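# Sort blanks onto feed ramp and into rack slots

## Task

At the start, one blank (a short plastic bar) already rests at the feed ramp's stop. Get all four blanks of that same color onto the ramp, each lying squarely across it, packed side by side in a single row with no gaps, pressed up to the stop. Put each of the four blanks of the other color down on the floor of the stock rack, inside a slot bounded by two ribs, centered along the length of that slot. Finally open the grippers and move both arms away from the parts.

## Robot and tools

ROBOT. Two seven-joint arms, left_arm and right_arm, each ending in a two-finger parallel gripper. Both bases sit on tilted plates carried by one metal frame behind them; a plate and its half of the frame count as part of its arm for the arm-to-arm clearance check. Calibrated base positions (scene frame, m): left_arm (-0.037, +0.394, +0.236), right_arm (+0.016, -0.156, +0.236). Joint target speeds are capped near 1.39 rad/s for the four inner joints and 1.22 rad/s for the three wrist-side joints. Because a gripper pose leaves the elbow free, a big wrist rotation can swing the elbow.

FRAMES. Scene frame: origin at table-top height, halfway between the nominal bases; +x points out over the table, +z up, left_arm lies toward +y (arm names do not match image sides). Gripper frame: fingers extend along its +z, the jaws open and shut along its x. The reported end_effector_position is the point between the pads; fingertips stick out 17.5 mm past it. Printed poses can be a few cm off, more at long reach.

execute_actions. Argument actions is a list holding zero or one item, plus optional cameras (list of names, ["all"], [] or null). Empty list: just returns the state, with pictures. Motion item: {"rows": [...], "steps": n}, 1 to 15 rows, n from 3 to 15 (default 15), each step 1/30 s; each row is used for one step and the final row repeats to fill the rest. Wait item: {"steps": n} with n up to 300, counted from the previous result, so your reply time eats into it. Pictures come back only for an empty list or when cameras requests them.

ROW LAYOUT. Every row is one flat list of 18 numbers, each in [-1, 1], covering both arms even if only one moves: left dx, dy, dz, rx, ry, rz, left gripper position, force_limit, speed, then the same nine for the right arm. The six pose numbers are an offset, not a pose: measured from that arm's Hand target as it was when the action began, expressed in that Hand target's own axes. All rows of one action count from that same starting point, not from the prior row; a new action starts from the updated Hand target, so sending the same offset again moves further. Scale: 1.0 equals 0.6 m for dx/dy/dz and 180 degrees for rotation; rx, ry, rz form a single rotation vector. Each step the controller limits the commanded pose to 70 mm and 16 degrees from where the gripper actually is. All zeros re-requests the current Hand target.

GRIPPER NUMBERS (absolute settings, not offsets). position: +1 = fully open, 50 mm; about -0.65 = pads meet; -1 = close until an object blocks. force_limit per pad: -1 about 20 N, 0 about 102 N, +1 about 185 N (actual can exceed by ~15 N). speed of the gap: -1 = 20 mm/s, 0 = 85, +1 = 150. To keep a gripper unchanged, resend its previous three values; 0 is a real command. New force_limit or speed only apply when position changes by at least 0.01. For a softer grip, open before closing again.

move. target: one 18-number row, or a list of up to 15 rows; every row is an offset from the same Hand targets, not from the previous row. speed: m/s, 0.002 to 0.5, default 0.25, one value or one per target; rotation limited to twice that in rad/s, max 0.873. blend: corner rounding radius in m, one value or one per target, default 0 (stop at each). blocking: false returns about 0.5 s after start while motion continues. cameras: default gives all. Paths are straight, all arms finish together, at least 0.5 s, cut off at 10 s total. No obstacle avoidance. Finger settings of the first row go out at the start; those of later rows are applied on arrival, with all arms pausing until at rest. The result adds a move: line giving the ending (done, off_target, moving, held, fault) and limits (paced = pose clipped; held = steps withheld by a check). done means within 3 mm and 2 degrees; neither done nor off_target says anything about contact.

wait: seconds 0 to 10, optional cameras; returns early if a running move ends. stop: brakes the running move (needs braking room); fingers continue. zoom_image: camera (one of cam_head_left, cam_head_right, cam_high, cam_low, cam_left_wrist, cam_right_wrist), region [x0, y0, x1, y1] in that image's pixels, at most 504 by 504; only cameras in the latest pictures. finished_scene: scene = the current scene number; irreversible.

RESULTS. Per arm: end_effector_position (m), end_effector_quat_wxyz, Hand target (the base for the next offsets), Joint positions, Joint velocities ("within noise" = still), joint torques, Flange force (gripper x y z; includes held weight; dropped after row calls, restored by move or wait; may say no reading). object_status: 0 moving, 1 blocked while opening, 2 blocked while closing (a grip), 3 reached target or pads met (usually nothing held). Opening in mm is about (250 - position_measured) x 0.202. Each result is taken 3 steps before the action ends; those steps run afterward. A far pose can need several actions; continue from the shown Hand target. Cameras are 896x504; calibration is given per camera.

AVOID. Hitting or pressing between the arms, hard impacts, and targets past a firm surface (arms are stiff and press hard). A joint over its torque limit (104.5 N m inner joints, 51.3 N m wrist joints) or straying over 5 degrees stops that arm 10 s. Motor heat from holding loads, stretched arms or pushing unreachable poses gives MOTOR HOT at 60 °C and an OVER-TEMPERATURE FAULT (arm sags, 30-60 s) at 75 °C. Do not drop parts, release moving ones, or let anything leave the table. Parts may get brief tugs; hold them centered between pads and confirm object_status 2.

Each tool is called after "Call:" as name(argument=value, ...), one argument or row to a line, values as JSON.

## Session

Call:
execute_actions(
  actions=[],
)

Scene clock: 0.00 s of 9600.00 s.
left_arm: end_effector_position=(+0.0986, +0.6792, +0.1191) position_measured=3 object_status=3 end_effector_quat_wxyz=(-0.390, +0.833, +0.391, +0.021) | right_arm: end_effector_position=(+0.6853, +0.1714, +0.1899) position_measured=3 object_status=3 end_effector_quat_wxyz=(-0.554, +0.551, -0.623, +0.024)
Joint positions: left_arm=[0.442 1.544 -0.77 2.428 0.594 -0.245 0.557] | right_arm=[-1.046 1.859 1.121 1.648 0.075 -1.13 2.845]
Joint velocities: within noise
Joint torques (N m): no reading
Flange force (N): no reading
Hand target: left_arm +0.0986, +0.6792, +0.1191; -0.390, +0.833, +0.391, +0.021 | right_arm +0.6853, +0.1714, +0.1899; +0.554, -0.551, +0.623, -0.024

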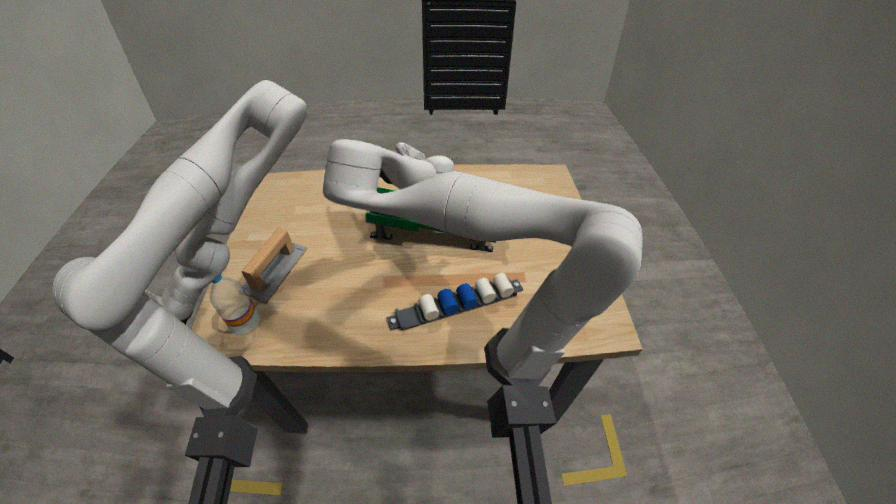

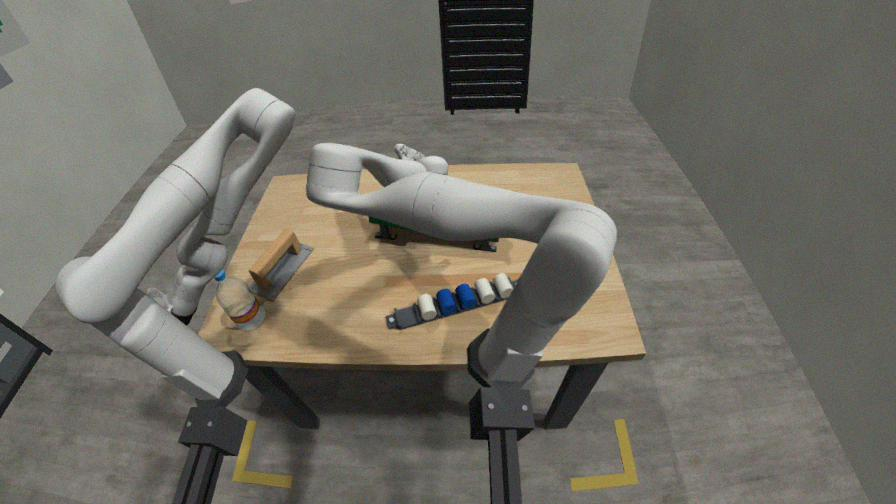

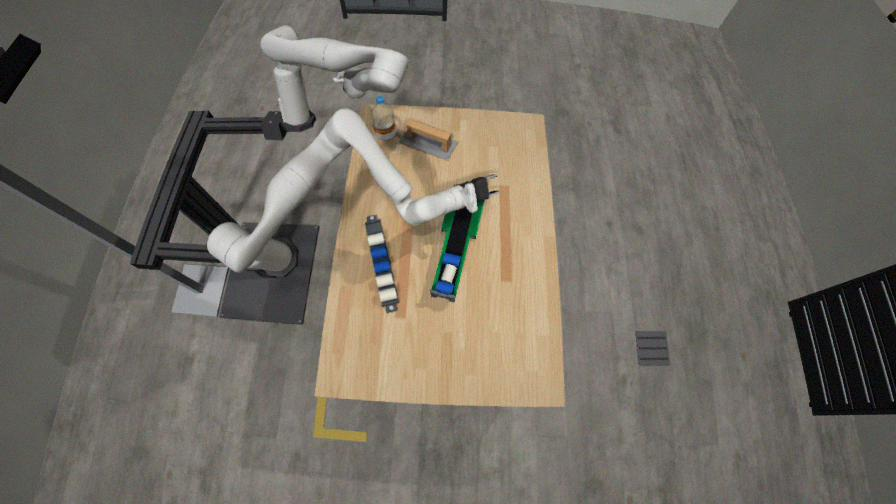

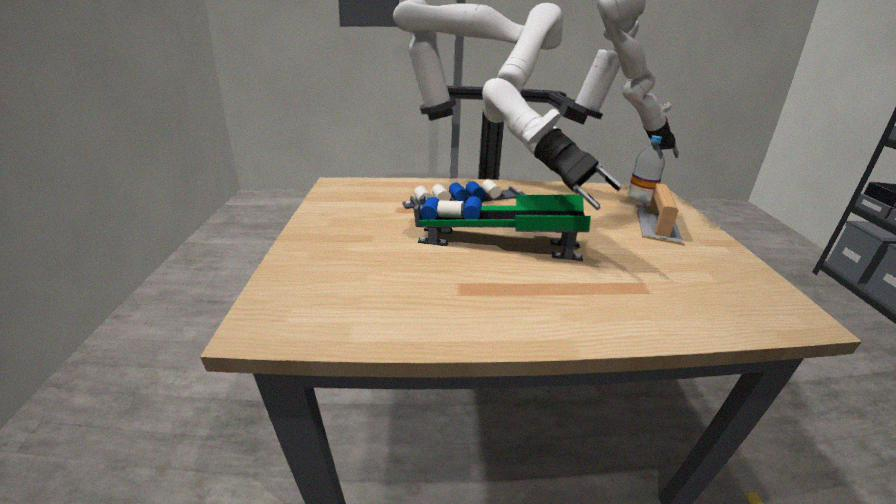

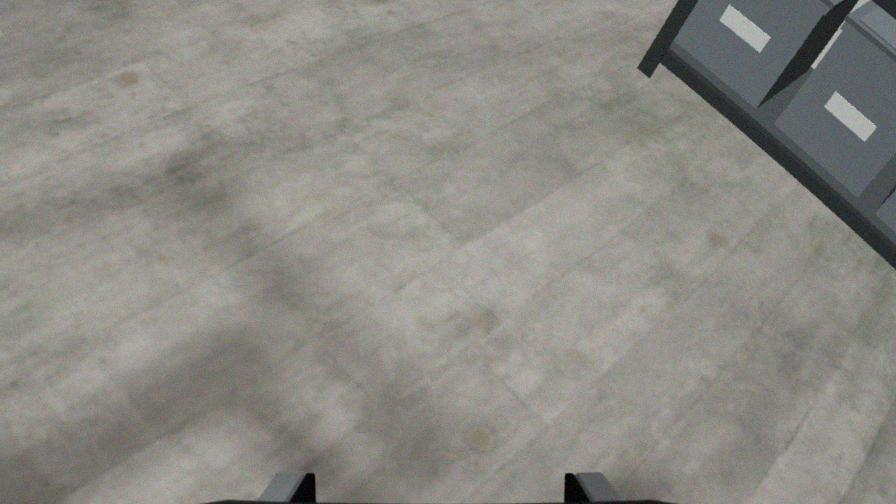

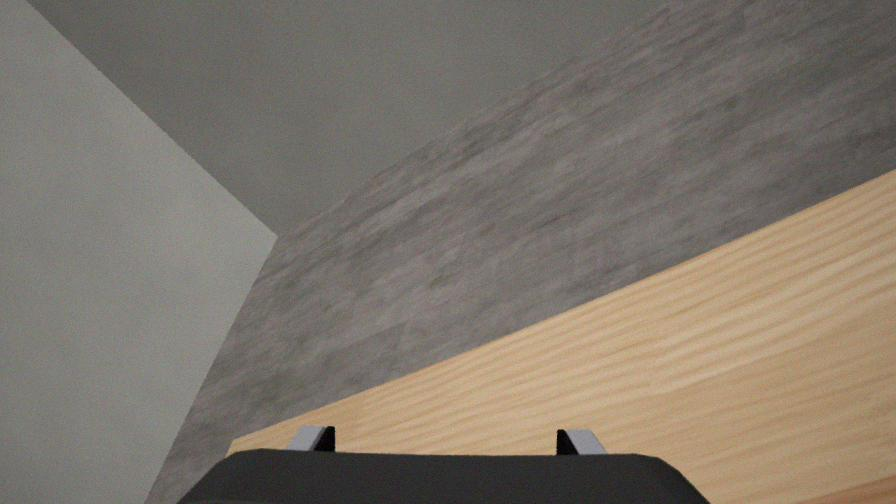

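Call:
zoom_image(
  camera="cam_high",
  region=[340, 170, 520, 320],
)

Call:
zoom_image(
  camera="cam_low",
  region=[380, 160, 620, 280],
)

Call:
zoom_image(
  camera="cam_head_left",
  region=[360, 180, 560, 350],
)

Scaled by 2.800 from the camera's 896x504 image, which has a finer 1280x720 frame.

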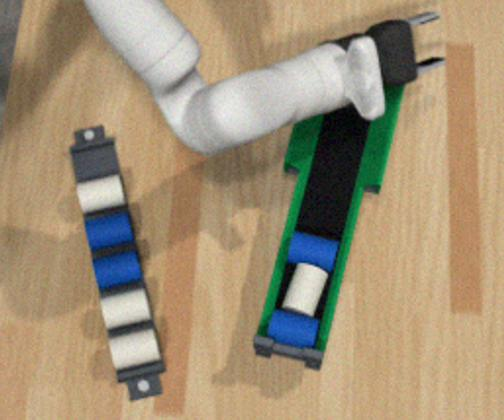

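Scaled by 2.100 from the camera's 896x504 image, which has a finer 1280x720 frame.

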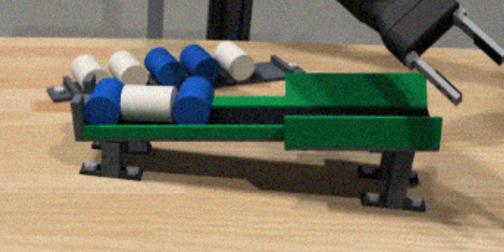

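Scaled by 2.520 from the camera's 896x504 image, which has a finer 1280x720 frame.

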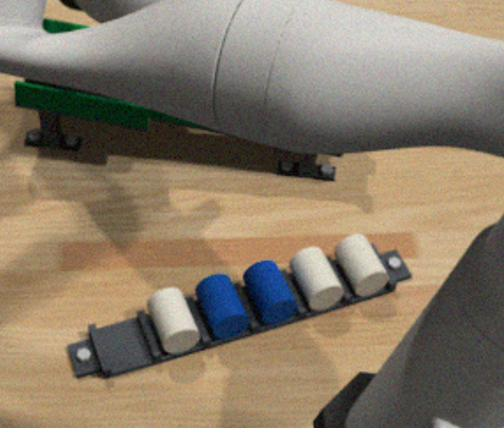

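Call:
move(
  target=[0,0,0,0,0,0,1,-0.6,0,-0.1277,0.0847,-0.832,-0.3135,0.2092,-0.1206,1,-0.6,0],
)

Scene clock: 3.93 s of 9600.00 s.
left_arm: end_effector_position=(+0.0986, +0.6792, +0.1191) position_measured=3 object_status=3 end_effector_quat_wxyz=(-0.390, +0.833, +0.391, +0.021) | right_arm: end_effector_position=(+0.2768, -0.0443, +0.4002) position_measured=3 object_status=3 end_effector_quat_wxyz=(+0.000, +0.807, -0.590, +0.000)
Joint positions: left_arm=[0.442 1.544 -0.77 2.428 0.594 -0.245 0.557] | right_arm=[-1.663 1.228 1.835 2.097 2.237 -1.457 2.345]
Joint velocities: within noise
Joint torques (N m): left_arm=[3.59 -12.6 -3.46 9.14 0.66 0.06 -0.11] | right_arm=[-4.11 -10.88 5.1 -5.59 0.33 0.1 0.3]
Flange force (N): left_arm=[3.8 7.9 -0.1] | right_arm=[2.9 -3.1 -2.7]
Hand target: left_arm +0.0986, +0.6792, +0.1191; -0.390, +0.833, +0.391, +0.021 | right_arm +0.2768, -0.0443, +0.4002; +0.000, +0.807, -0.590, +0.000
Off the commanded pose: left_arm 0.000 m, 0 deg | right_arm 0.000 m, 0 deg.
Kept back: nothing.
move: done
camera_calibration:
cam_right_wrist: T_world_to_cam=[[0.324174, -0.94586, 0.0161105, -0.138441], [-0.94565, -0.323547, 0.0326144, 0.286023], [-0.0256362, -0.0258077, -0.999338, 0.573798], [0, 0, 0, 1]] pos_world=[0.330067, -0.0235952, 0.56632]

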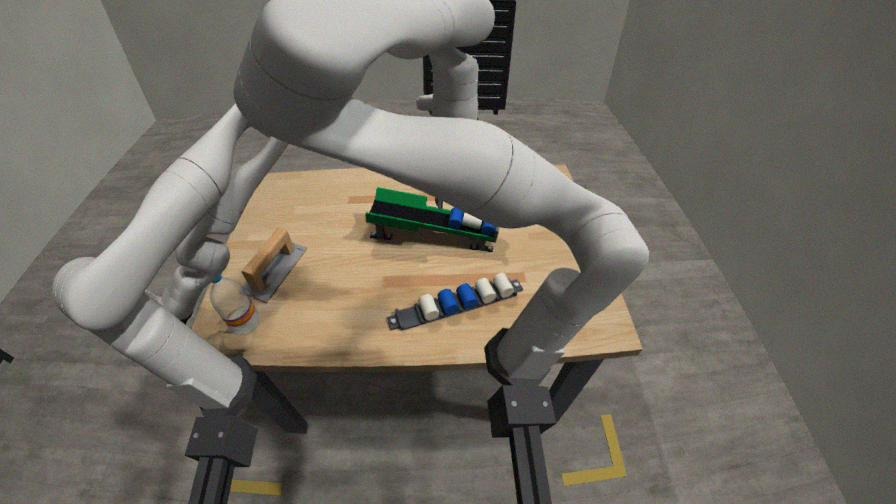

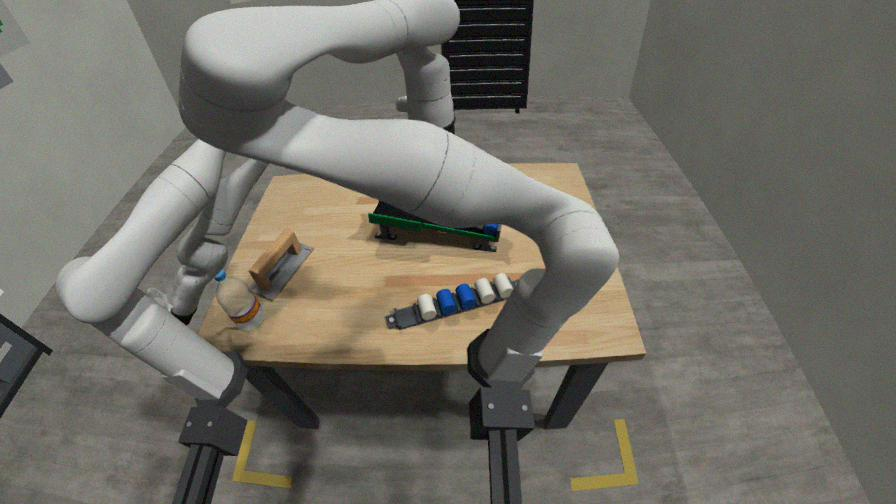

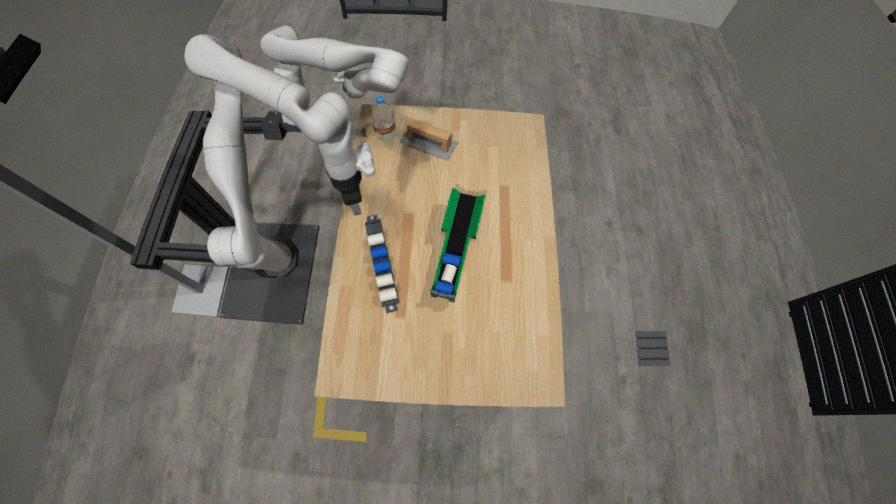

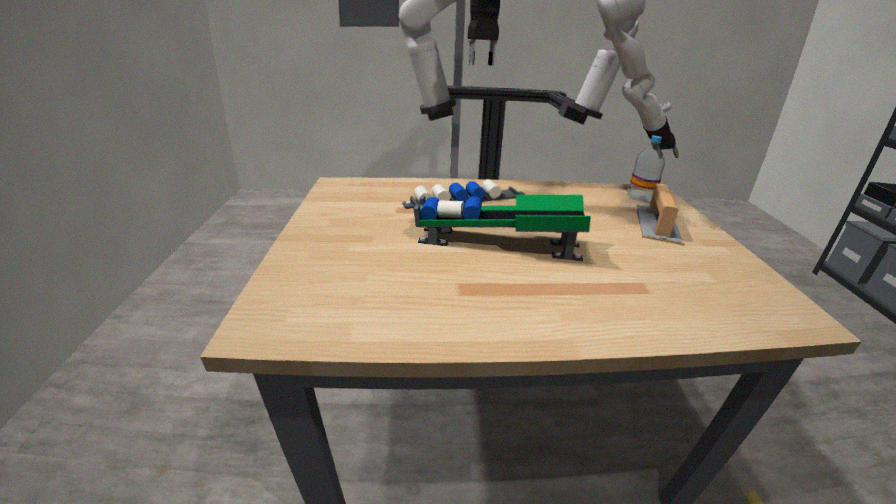

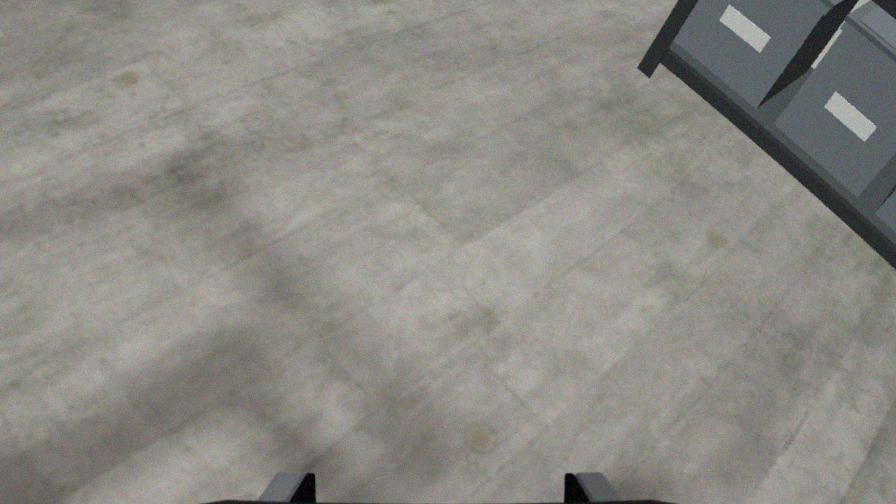

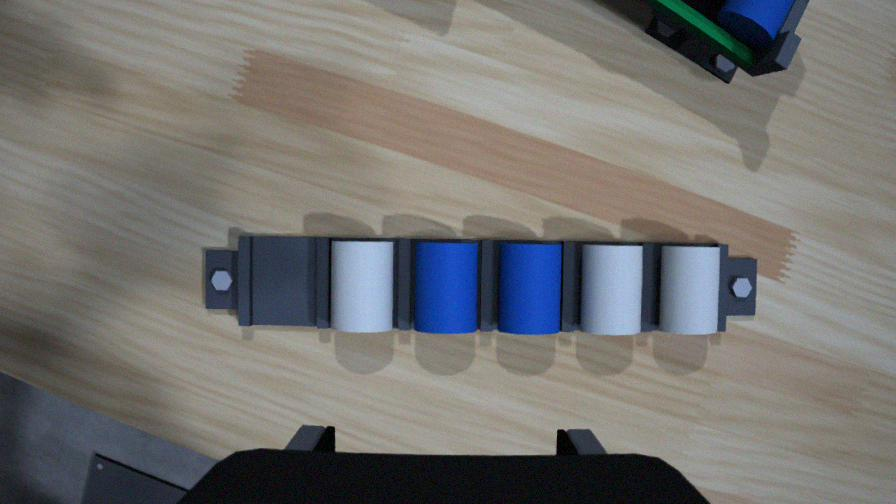

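Call:
zoom_image(
  camera="cam_right_wrist",
  region=[200, 220, 600, 504],
)

Call:
zoom_image(
  camera="cam_low",
  region=[440, 0, 540, 80],
)

Call:
zoom_image(
  camera="cam_low",
  region=[400, 170, 600, 270],
)

Scaled by 1.260 from the camera's 896x504 image, which has a finer 1280x720 frame.

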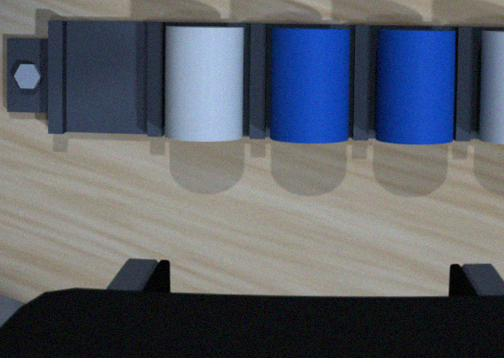

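Scaled by 5.040 from the camera's 896x504 image, which has a finer 1280x720 frame.

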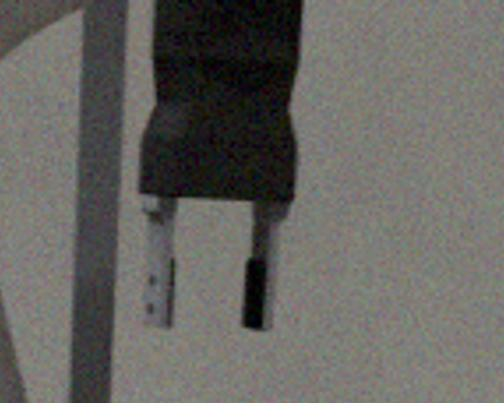

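Scaled by 2.520 from the camera's 896x504 image, which has a finer 1280x720 frame.

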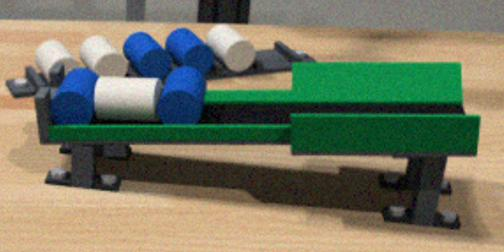

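Call:
move(
  target=[0,0,0,0,0,0,1,-0.6,0,0.1807,-0.3151,0,0,0,0.154,1,-0.6,0],
  cameras=["cam_right_wrist","cam_low"],
)

Scene clock: 6.10 s of 9600.00 s.
left_arm: end_effector_position=(+0.0986, +0.6792, +0.1191) position_measured=3 object_status=3 end_effector_quat_wxyz=(-0.390, +0.833, +0.391, +0.021) | right_arm: end_effector_position=(+0.4898, -0.0902, +0.4003) position_measured=3 object_status=3 end_effector_quat_wxyz=(+0.000, -0.642, +0.766, +0.000)
Joint positions: left_arm=[0.442 1.544 -0.77 2.428 0.594 -0.245 0.557] | right_arm=[-1.096 1.267 1.729 1.559 2.11 -1.56 1.908]
Joint velocities: within noise
Joint torques (N m): left_arm=[3.52 -12.6 -3.5 9.13 0.67 0.06 -0.04] | right_arm=[-7.37 -16.17 6.9 -4.79 0.26 0.21 0.37]
Flange force (N): left_arm=[3.8 8.0 -0.4] | right_arm=[1.0 -4.8 -2.7]
Hand target: left_arm +0.0986, +0.6792, +0.1191; -0.390, +0.833, +0.391, +0.021 | right_arm +0.4898, -0.0903, +0.4003; +0.000, -0.642, +0.766, +0.000
Off the commanded pose: left_arm 0.000 m, 0 deg | right_arm 0.000 m, 0 deg.
Kept back: nothing.
move: done
camera_calibration:
cam_right_wrist: T_world_to_cam=[[-0.152871, -0.988119, 0.0158585, -0.0209839], [-0.987639, 0.15332, 0.032597, 0.536138], [-0.0346411, -0.0106793, -0.999343, 0.583909], [0, 0, 0, 1]] pos_world=[0.54653, -0.0966994, 0.566381]
Images, in order (width x height): cam_low 896x504, cam_right_wrist 896x504.

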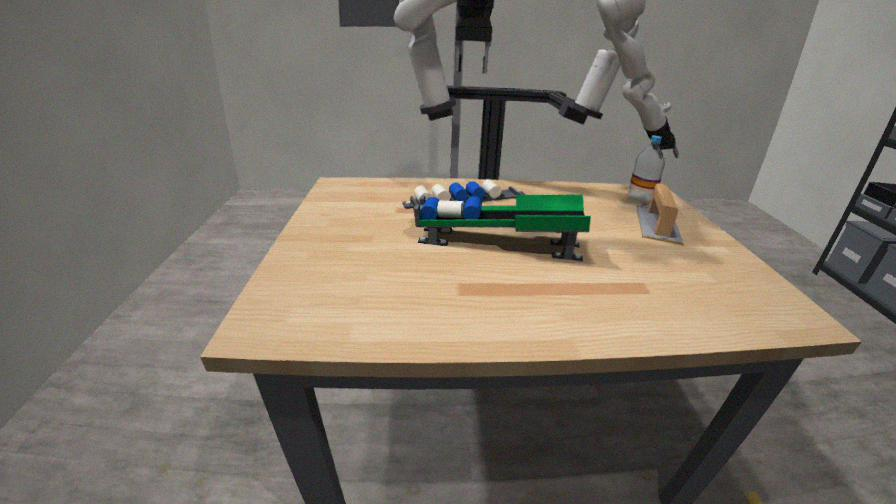

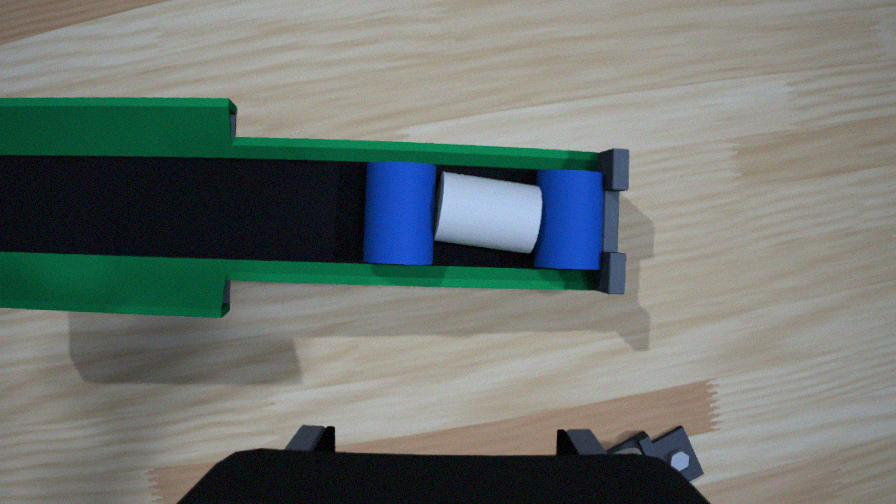

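Call:
move(
  target=[0,0,0,0,0,0,1,-0.6,0,0.0513,-0.1059,0.3505,0,0,-0.46,1,-0.6,0],
  cameras=["cam_right_wrist","cam_low","cam_high","cam_head_left"],
)

Scene clock: 10.27 s of 9600.00 s.
left_arm: end_effector_position=(+0.0986, +0.6792, +0.1191) position_measured=3 object_status=3 end_effector_quat_wxyz=(-0.390, +0.833, +0.391, +0.021) | right_arm: end_effector_position=(+0.5471, -0.1317, +0.1900) position_measured=3 object_status=3 end_effector_quat_wxyz=(+0.000, +0.989, -0.150, +0.000)
Joint positions: left_arm=[0.442 1.544 -0.77 2.428 0.594 -0.245 0.557] | right_arm=[-0.818 1.379 1.261 1.569 2.001 -1.073 3.426]
Joint velocities: within noise
Joint torques (N m): left_arm=[3.61 -12.57 -3.51 9.15 0.67 0.08 -0.08] | right_arm=[-8.27 -19.16 6.62 -3.27 0.24 0.01 0.14]
Flange force (N): left_arm=[3.8 7.7 0.0] | right_arm=[4.9 1.7 -1.3]
Hand target: left_arm +0.0986, +0.6792, +0.1191; -0.390, +0.833, +0.391, +0.021 | right_arm +0.5470, -0.1317, +0.1900; +0.000, +0.989, -0.150, +0.000
Off the commanded pose: left_arm 0.000 m, 0 deg | right_arm 0.000 m, 0 deg.
Kept back: nothing.
move: done
camera_calibration:
cam_right_wrist: T_world_to_cam=[[0.961131, -0.275613, 0.0162518, -0.56555], [-0.276014, -0.960593, 0.0328188, 0.0698509], [0.00656613, -0.0360289, -0.999329, 0.34946], [0, 0, 0, 1]] pos_world=[0.560553, -0.0761841, 0.356125]
Images, in order (width x height): cam_head_left 896x504, cam_high 896x504, cam_low 896x504, cam_right_wrist 896x504.

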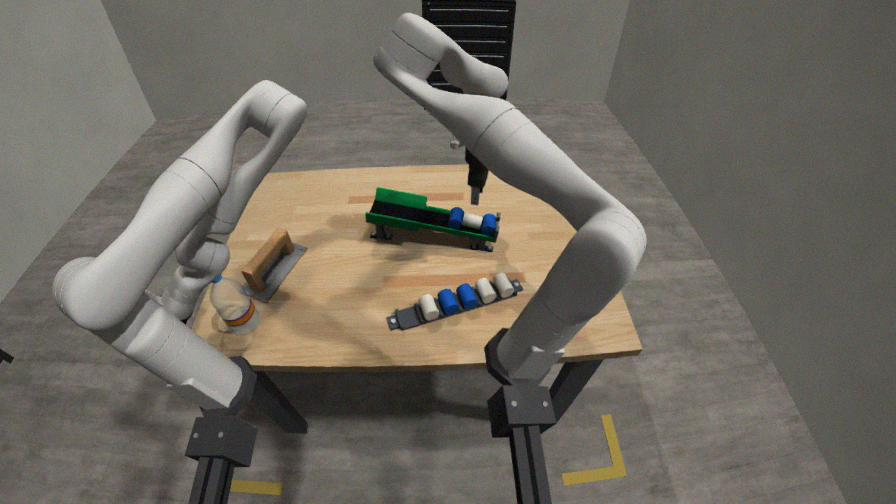

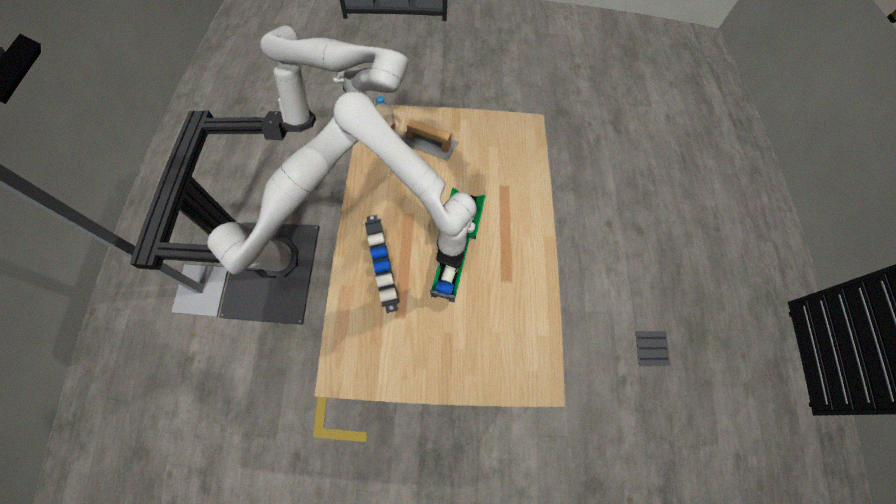

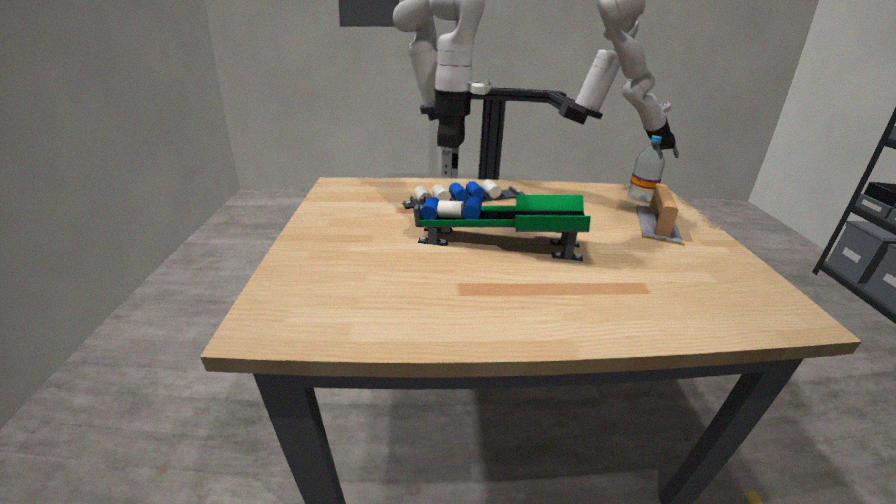

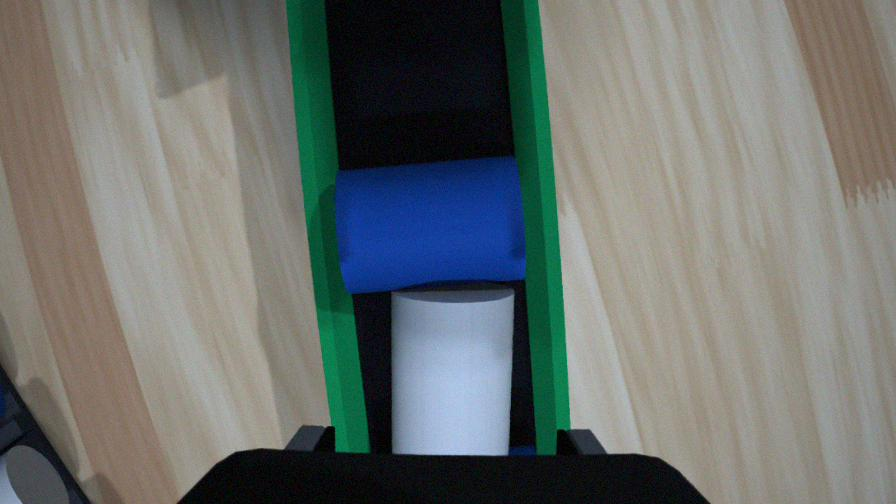

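Call:
move(
  target=[0,0,0,0,0,0,1,-0.6,0,0.005,0,0.125,0,0,0,1,-0.6,0],
  cameras=["cam_right_wrist","cam_low"],
  speed=0.15,
)

Call:
zoom_image(
  camera="cam_low",
  region=[380, 130, 520, 270],
)

Scene clock: 11.83 s of 9600.00 s.
left_arm: end_effector_position=(+0.0986, +0.6792, +0.1191) position_measured=3 object_status=3 end_effector_quat_wxyz=(-0.390, +0.833, +0.391, +0.021) | right_arm: end_effector_position=(+0.5499, -0.1326, +0.1150) position_measured=3 object_status=3 end_effector_quat_wxyz=(+0.000, +0.989, -0.150, +0.000)
Joint positions: left_arm=[0.442 1.544 -0.77 2.428 0.594 -0.245 0.557] | right_arm=[-0.755 1.488 1.174 1.544 1.9 -0.974 3.468]
Joint velocities: within noise
Joint torques (N m): left_arm=[3.62 -12.61 -3.47 9.1 0.69 0.03 -0.13] | right_arm=[-8.33 -19.97 6.44 -2.32 0.23 0.11 0.26]
Flange force (N): left_arm=[3.8 7.8 -0.1] | right_arm=[5.2 1.3 -1.5]
Hand target: left_arm +0.0986, +0.6792, +0.1191; -0.390, +0.833, +0.391, +0.021 | right_arm +0.5499, -0.1326, +0.1150; +0.000, +0.989, -0.150, +0.000
Off the commanded pose: left_arm 0.000 m, 0 deg | right_arm 0.000 m, 0 deg.
Kept back: nothing.
move: done
camera_calibration:
cam_right_wrist: T_world_to_cam=[[0.96115, -0.275547, 0.0162439, -0.567316], [-0.275947, -0.960614, 0.0327697, 0.0721869], [0.00657452, -0.035979, -0.999331, 0.274478], [0, 0, 0, 1]] pos_world=[0.563391, -0.0771029, 0.281144]
Images, in order (width x height): cam_low 896x504, cam_right_wrist 896x504.

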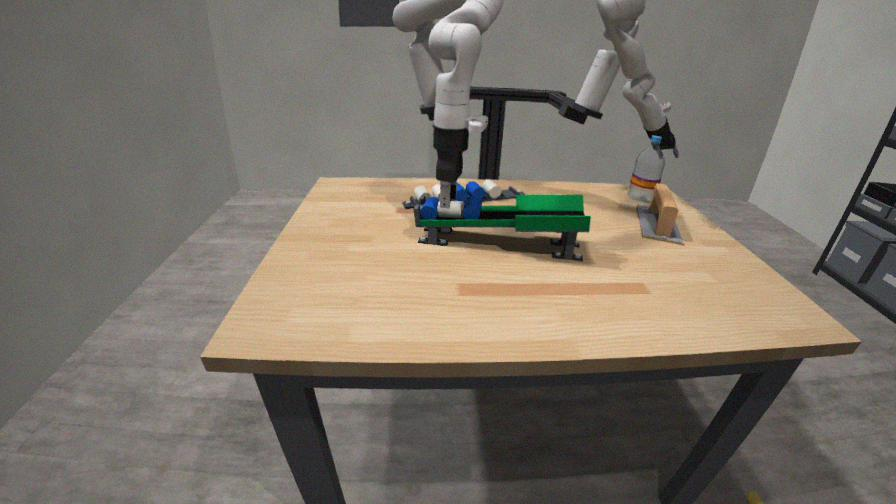

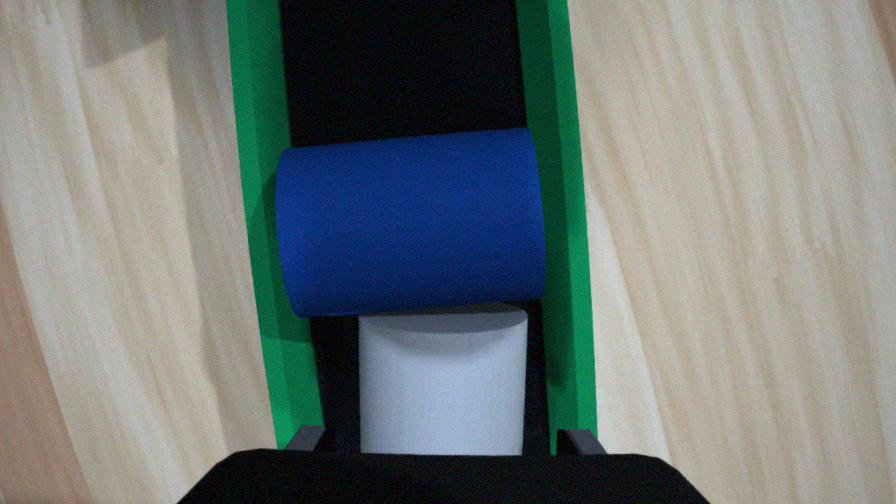

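Scaled by 3.600 from the camera's 896x504 image, which has a finer 1280x720 frame.

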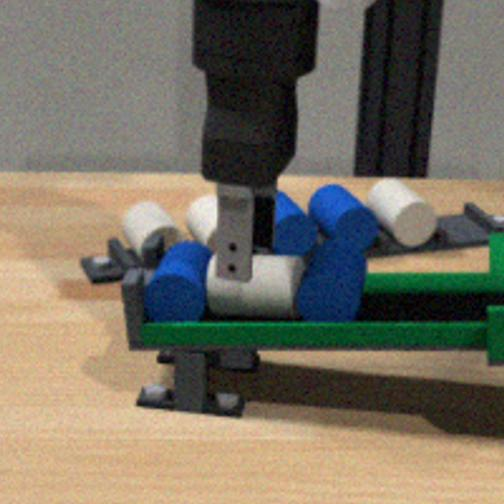

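Call:
move(
  target=[
    [0,0,0,0,0,0,1,-0.6,0,-0.0013,-0.0167,0.005,0,0,0,0.87,-0.6,0],
    [0,0,0,0,0,0,1,-0.6,0,-0.0013,-0.0167,0.036,0,0,0,0.87,-0.6,0],
  ],
  cameras=["cam_right_wrist","cam_low"],
  speed=0.08,
)

Call:
zoom_image(
  camera="cam_low",
  region=[380, 130, 520, 270],
)

Scene clock: 13.70 s of 9600.00 s.
left_arm: end_effector_position=(+0.0986, +0.6792, +0.1191) position_measured=3 object_status=3 end_effector_quat_wxyz=(-0.390, +0.833, +0.391, +0.021) | right_arm: end_effector_position=(+0.5521, -0.1228, +0.0934) position_measured=23 object_status=3 end_effector_quat_wxyz=(+0.000, +0.989, -0.150, +0.000)
Joint positions: left_arm=[0.442 1.544 -0.77 2.428 0.594 -0.245 0.557] | right_arm=[-0.749 1.528 1.152 1.514 1.877 -0.954 3.45]
Joint velocities: within noise
Joint torques (N m): left_arm=[3.6 -12.59 -3.5 9.09 0.65 0.05 -0.05] | right_arm=[-8.25 -20.4 6.4 -2.19 0.05 0.19 0.25]
Flange force (N): left_arm=[3.8 7.7 -0.1] | right_arm=[5.2 1.0 -1.7]
Hand target: left_arm +0.0986, +0.6792, +0.1191; -0.390, +0.833, +0.391, +0.021 | right_arm +0.5521, -0.1228, +0.0934; +0.000, +0.989, -0.150, +0.000
Off the commanded pose: left_arm 0.000 m, 0 deg | right_arm 0.000 m, 0 deg.
Kept back: nothing.
move: done
camera_calibration:
cam_right_wrist: T_world_to_cam=[[0.961148, -0.275557, 0.016212, -0.566408], [-0.275956, -0.96061, 0.0327969, 0.0829158], [0.00653601, -0.0359965, -0.999331, 0.253252], [0, 0, 0, 1]] pos_world=[0.565628, -0.0673118, 0.259546]
Images, in order (width x height): cam_low 896x504, cam_right_wrist 896x504.

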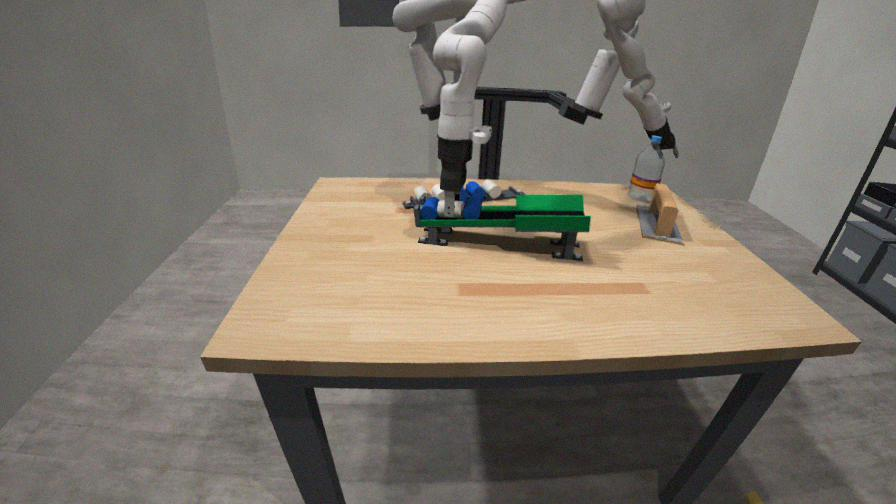

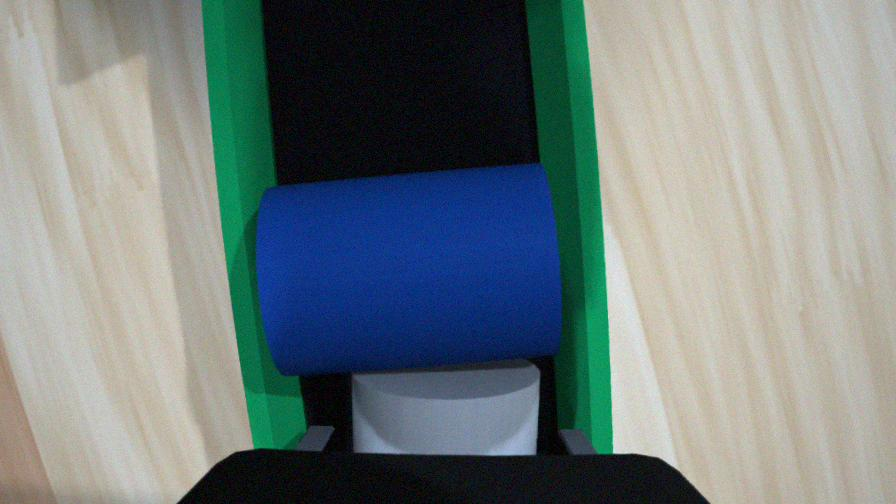

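Scaled by 3.600 from the camera's 896x504 image, which has a finer 1280x720 frame.

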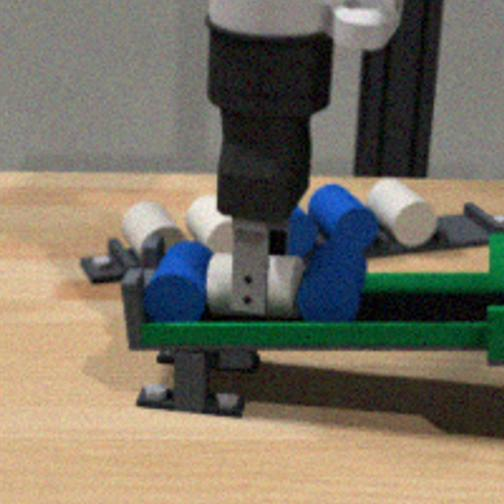

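Call:
move(
  target=[0,0,0,0,0,0,1,-0.6,0,0,-0.0035,0,0,0,0,-1,-0.6,-0.3],
  cameras=["cam_right_wrist","cam_low"],
  speed=0.08,
)

Scene clock: 14.63 s of 9600.00 s.
left_arm: end_effector_position=(+0.0986, +0.6792, +0.1191) position_measured=3 object_status=3 end_effector_quat_wxyz=(-0.390, +0.833, +0.391, +0.021) | right_arm: end_effector_position=(+0.5527, -0.1208, +0.0934) position_measured=57 object_status=2 end_effector_quat_wxyz=(+0.000, +0.989, -0.150, +0.000)
Joint positions: left_arm=[0.442 1.544 -0.77 2.428 0.594 -0.245 0.557] | right_arm=[-0.751 1.53 1.152 1.51 1.878 -0.956 3.443]
Joint velocities: within noise
Joint torques (N m): left_arm=[3.6 -12.62 -3.46 9.14 0.68 0.04 -0.09] | right_arm=[-8.87 -18.43 3.86 -3 -0.71 -0.19 0.23]
Flange force (N): left_arm=[3.9 8.0 -0.1] | right_arm=[5.0 4.2 -7.9]
Hand target: left_arm +0.0986, +0.6792, +0.1191; -0.390, +0.833, +0.391, +0.021 | right_arm +0.5527, -0.1208, +0.0934; +0.000, +0.989, -0.150, +0.000
Off the commanded pose: left_arm 0.000 m, 0 deg | right_arm 0.000 m, 0 deg.
Kept back: nothing.
move: done
camera_calibration:
cam_right_wrist: T_world_to_cam=[[0.961147, -0.275561, 0.016191, -0.56644], [-0.275959, -0.960609, 0.0328077, 0.0850016], [0.0065127, -0.0360011, -0.999331, 0.253275], [0, 0, 0, 1]] pos_world=[0.56624, -0.0653171, 0.259488]
Images, in order (width x height): cam_low 896x504, cam_right_wrist 896x504.

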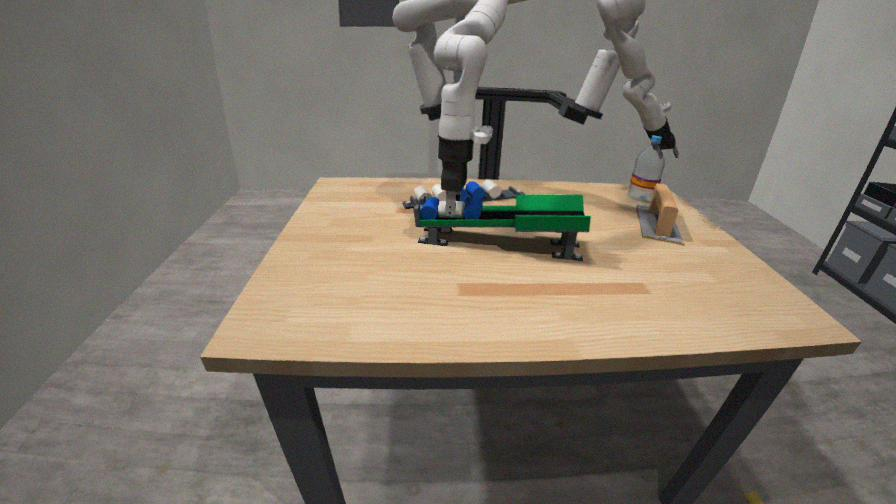

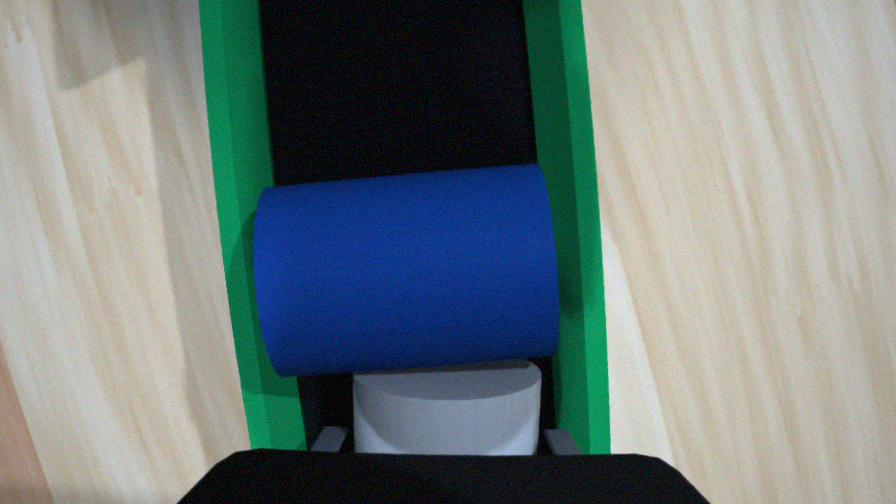

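Call:
move(
  target=[
    [0,0,0,0,0,0,1,-0.6,0,0,0,-0.211,0,0,0,-1,-0.6,-0.3],
    [0,0,0,0,0,0,1,-0.6,0,-0.5558,-0.1423,-0.211,0,0,0.304,-1,-0.6,-0.3],
  ],
  cameras=["cam_right_wrist","cam_low","cam_high"],
  speed=0.2,
  blend=[0.03,0],
)

Scene clock: 19.23 s of 9600.00 s.
left_arm: end_effector_position=(+0.0986, +0.6792, +0.1191) position_measured=3 object_status=3 end_effector_quat_wxyz=(-0.390, +0.833, +0.391, +0.021) | right_arm: end_effector_position=(+0.2597, +0.0597, +0.2199) position_measured=57 object_status=2 end_effector_quat_wxyz=(+0.000, +0.809, -0.588, +0.000)
Joint positions: left_arm=[0.442 1.544 -0.77 2.428 0.594 -0.245 0.557] | right_arm=[-1.691 1.462 1.283 2.119 1.787 -1.139 2.193]
Joint velocities: left_arm=[within noise] | right_arm=[-0.002 0 0.001 -0.001 0.002 -0.002 -0.005]
Joint torques (N m): left_arm=[3.61 -12.63 -3.46 9.12 0.63 0.05 -0.06] | right_arm=[-3.76 -14.86 6.06 -1.56 0.11 0.16 0.09]
Flange force (N): left_arm=[3.8 7.9 -0.1] | right_arm=[2.3 -4.0 -3.2]
Hand target: left_arm +0.0986, +0.6792, +0.1191; -0.390, +0.833, +0.391, +0.021 | right_arm +0.2597, +0.0597, +0.2199; +0.000, +0.809, -0.588, +0.000
Off the commanded pose: left_arm 0.000 m, 0 deg | right_arm 0.000 m, 0 deg.
Kept back: nothing.
move: done; blend cut to 0 m at target 1
camera_calibration:
cam_right_wrist: T_world_to_cam=[[0.330247, -0.943758, 0.0160374, -0.0332794], [-0.943546, -0.329616, 0.032783, 0.309078], [-0.0256531, -0.0259585, -0.999334, 0.395881], [0, 0, 0, 1]] pos_world=[0.312775, 0.0807456, 0.386018]
Images, in order (width x height): cam_high 896x504, cam_low 896x504, cam_right_wrist 896x504.

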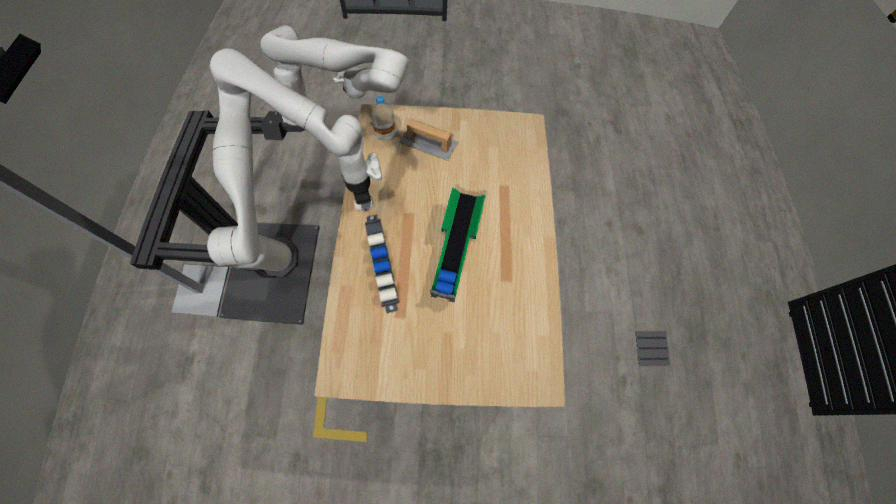

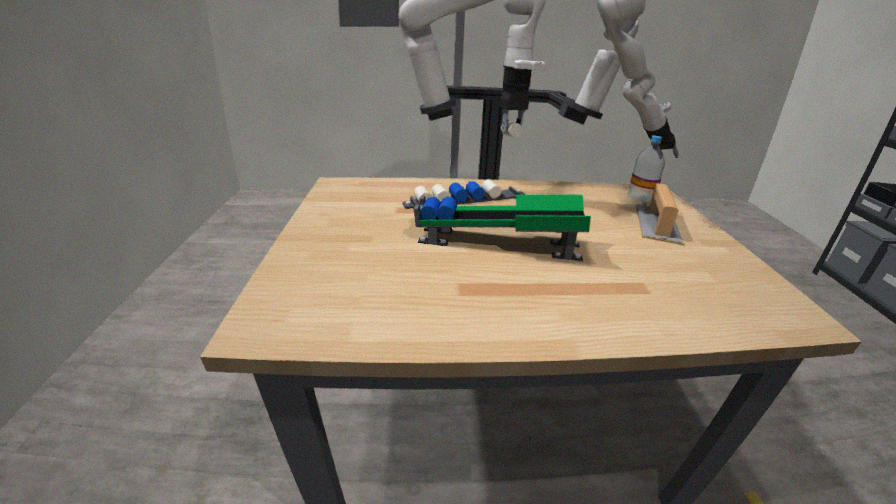

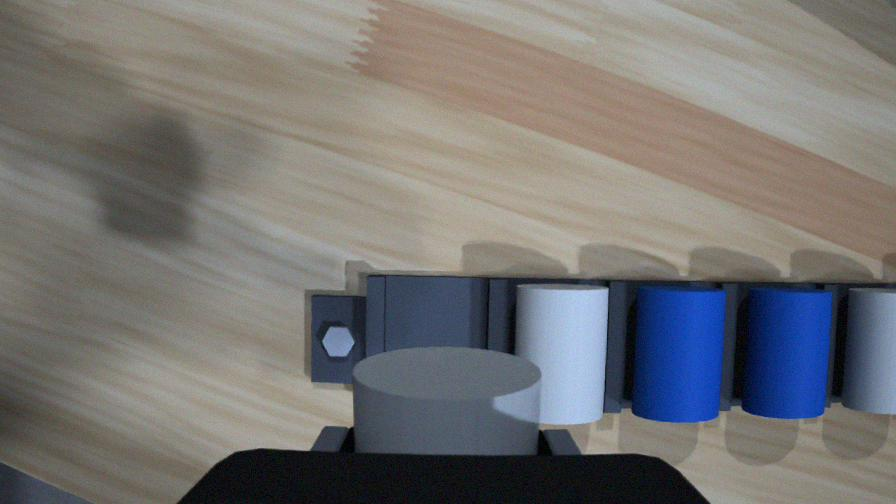

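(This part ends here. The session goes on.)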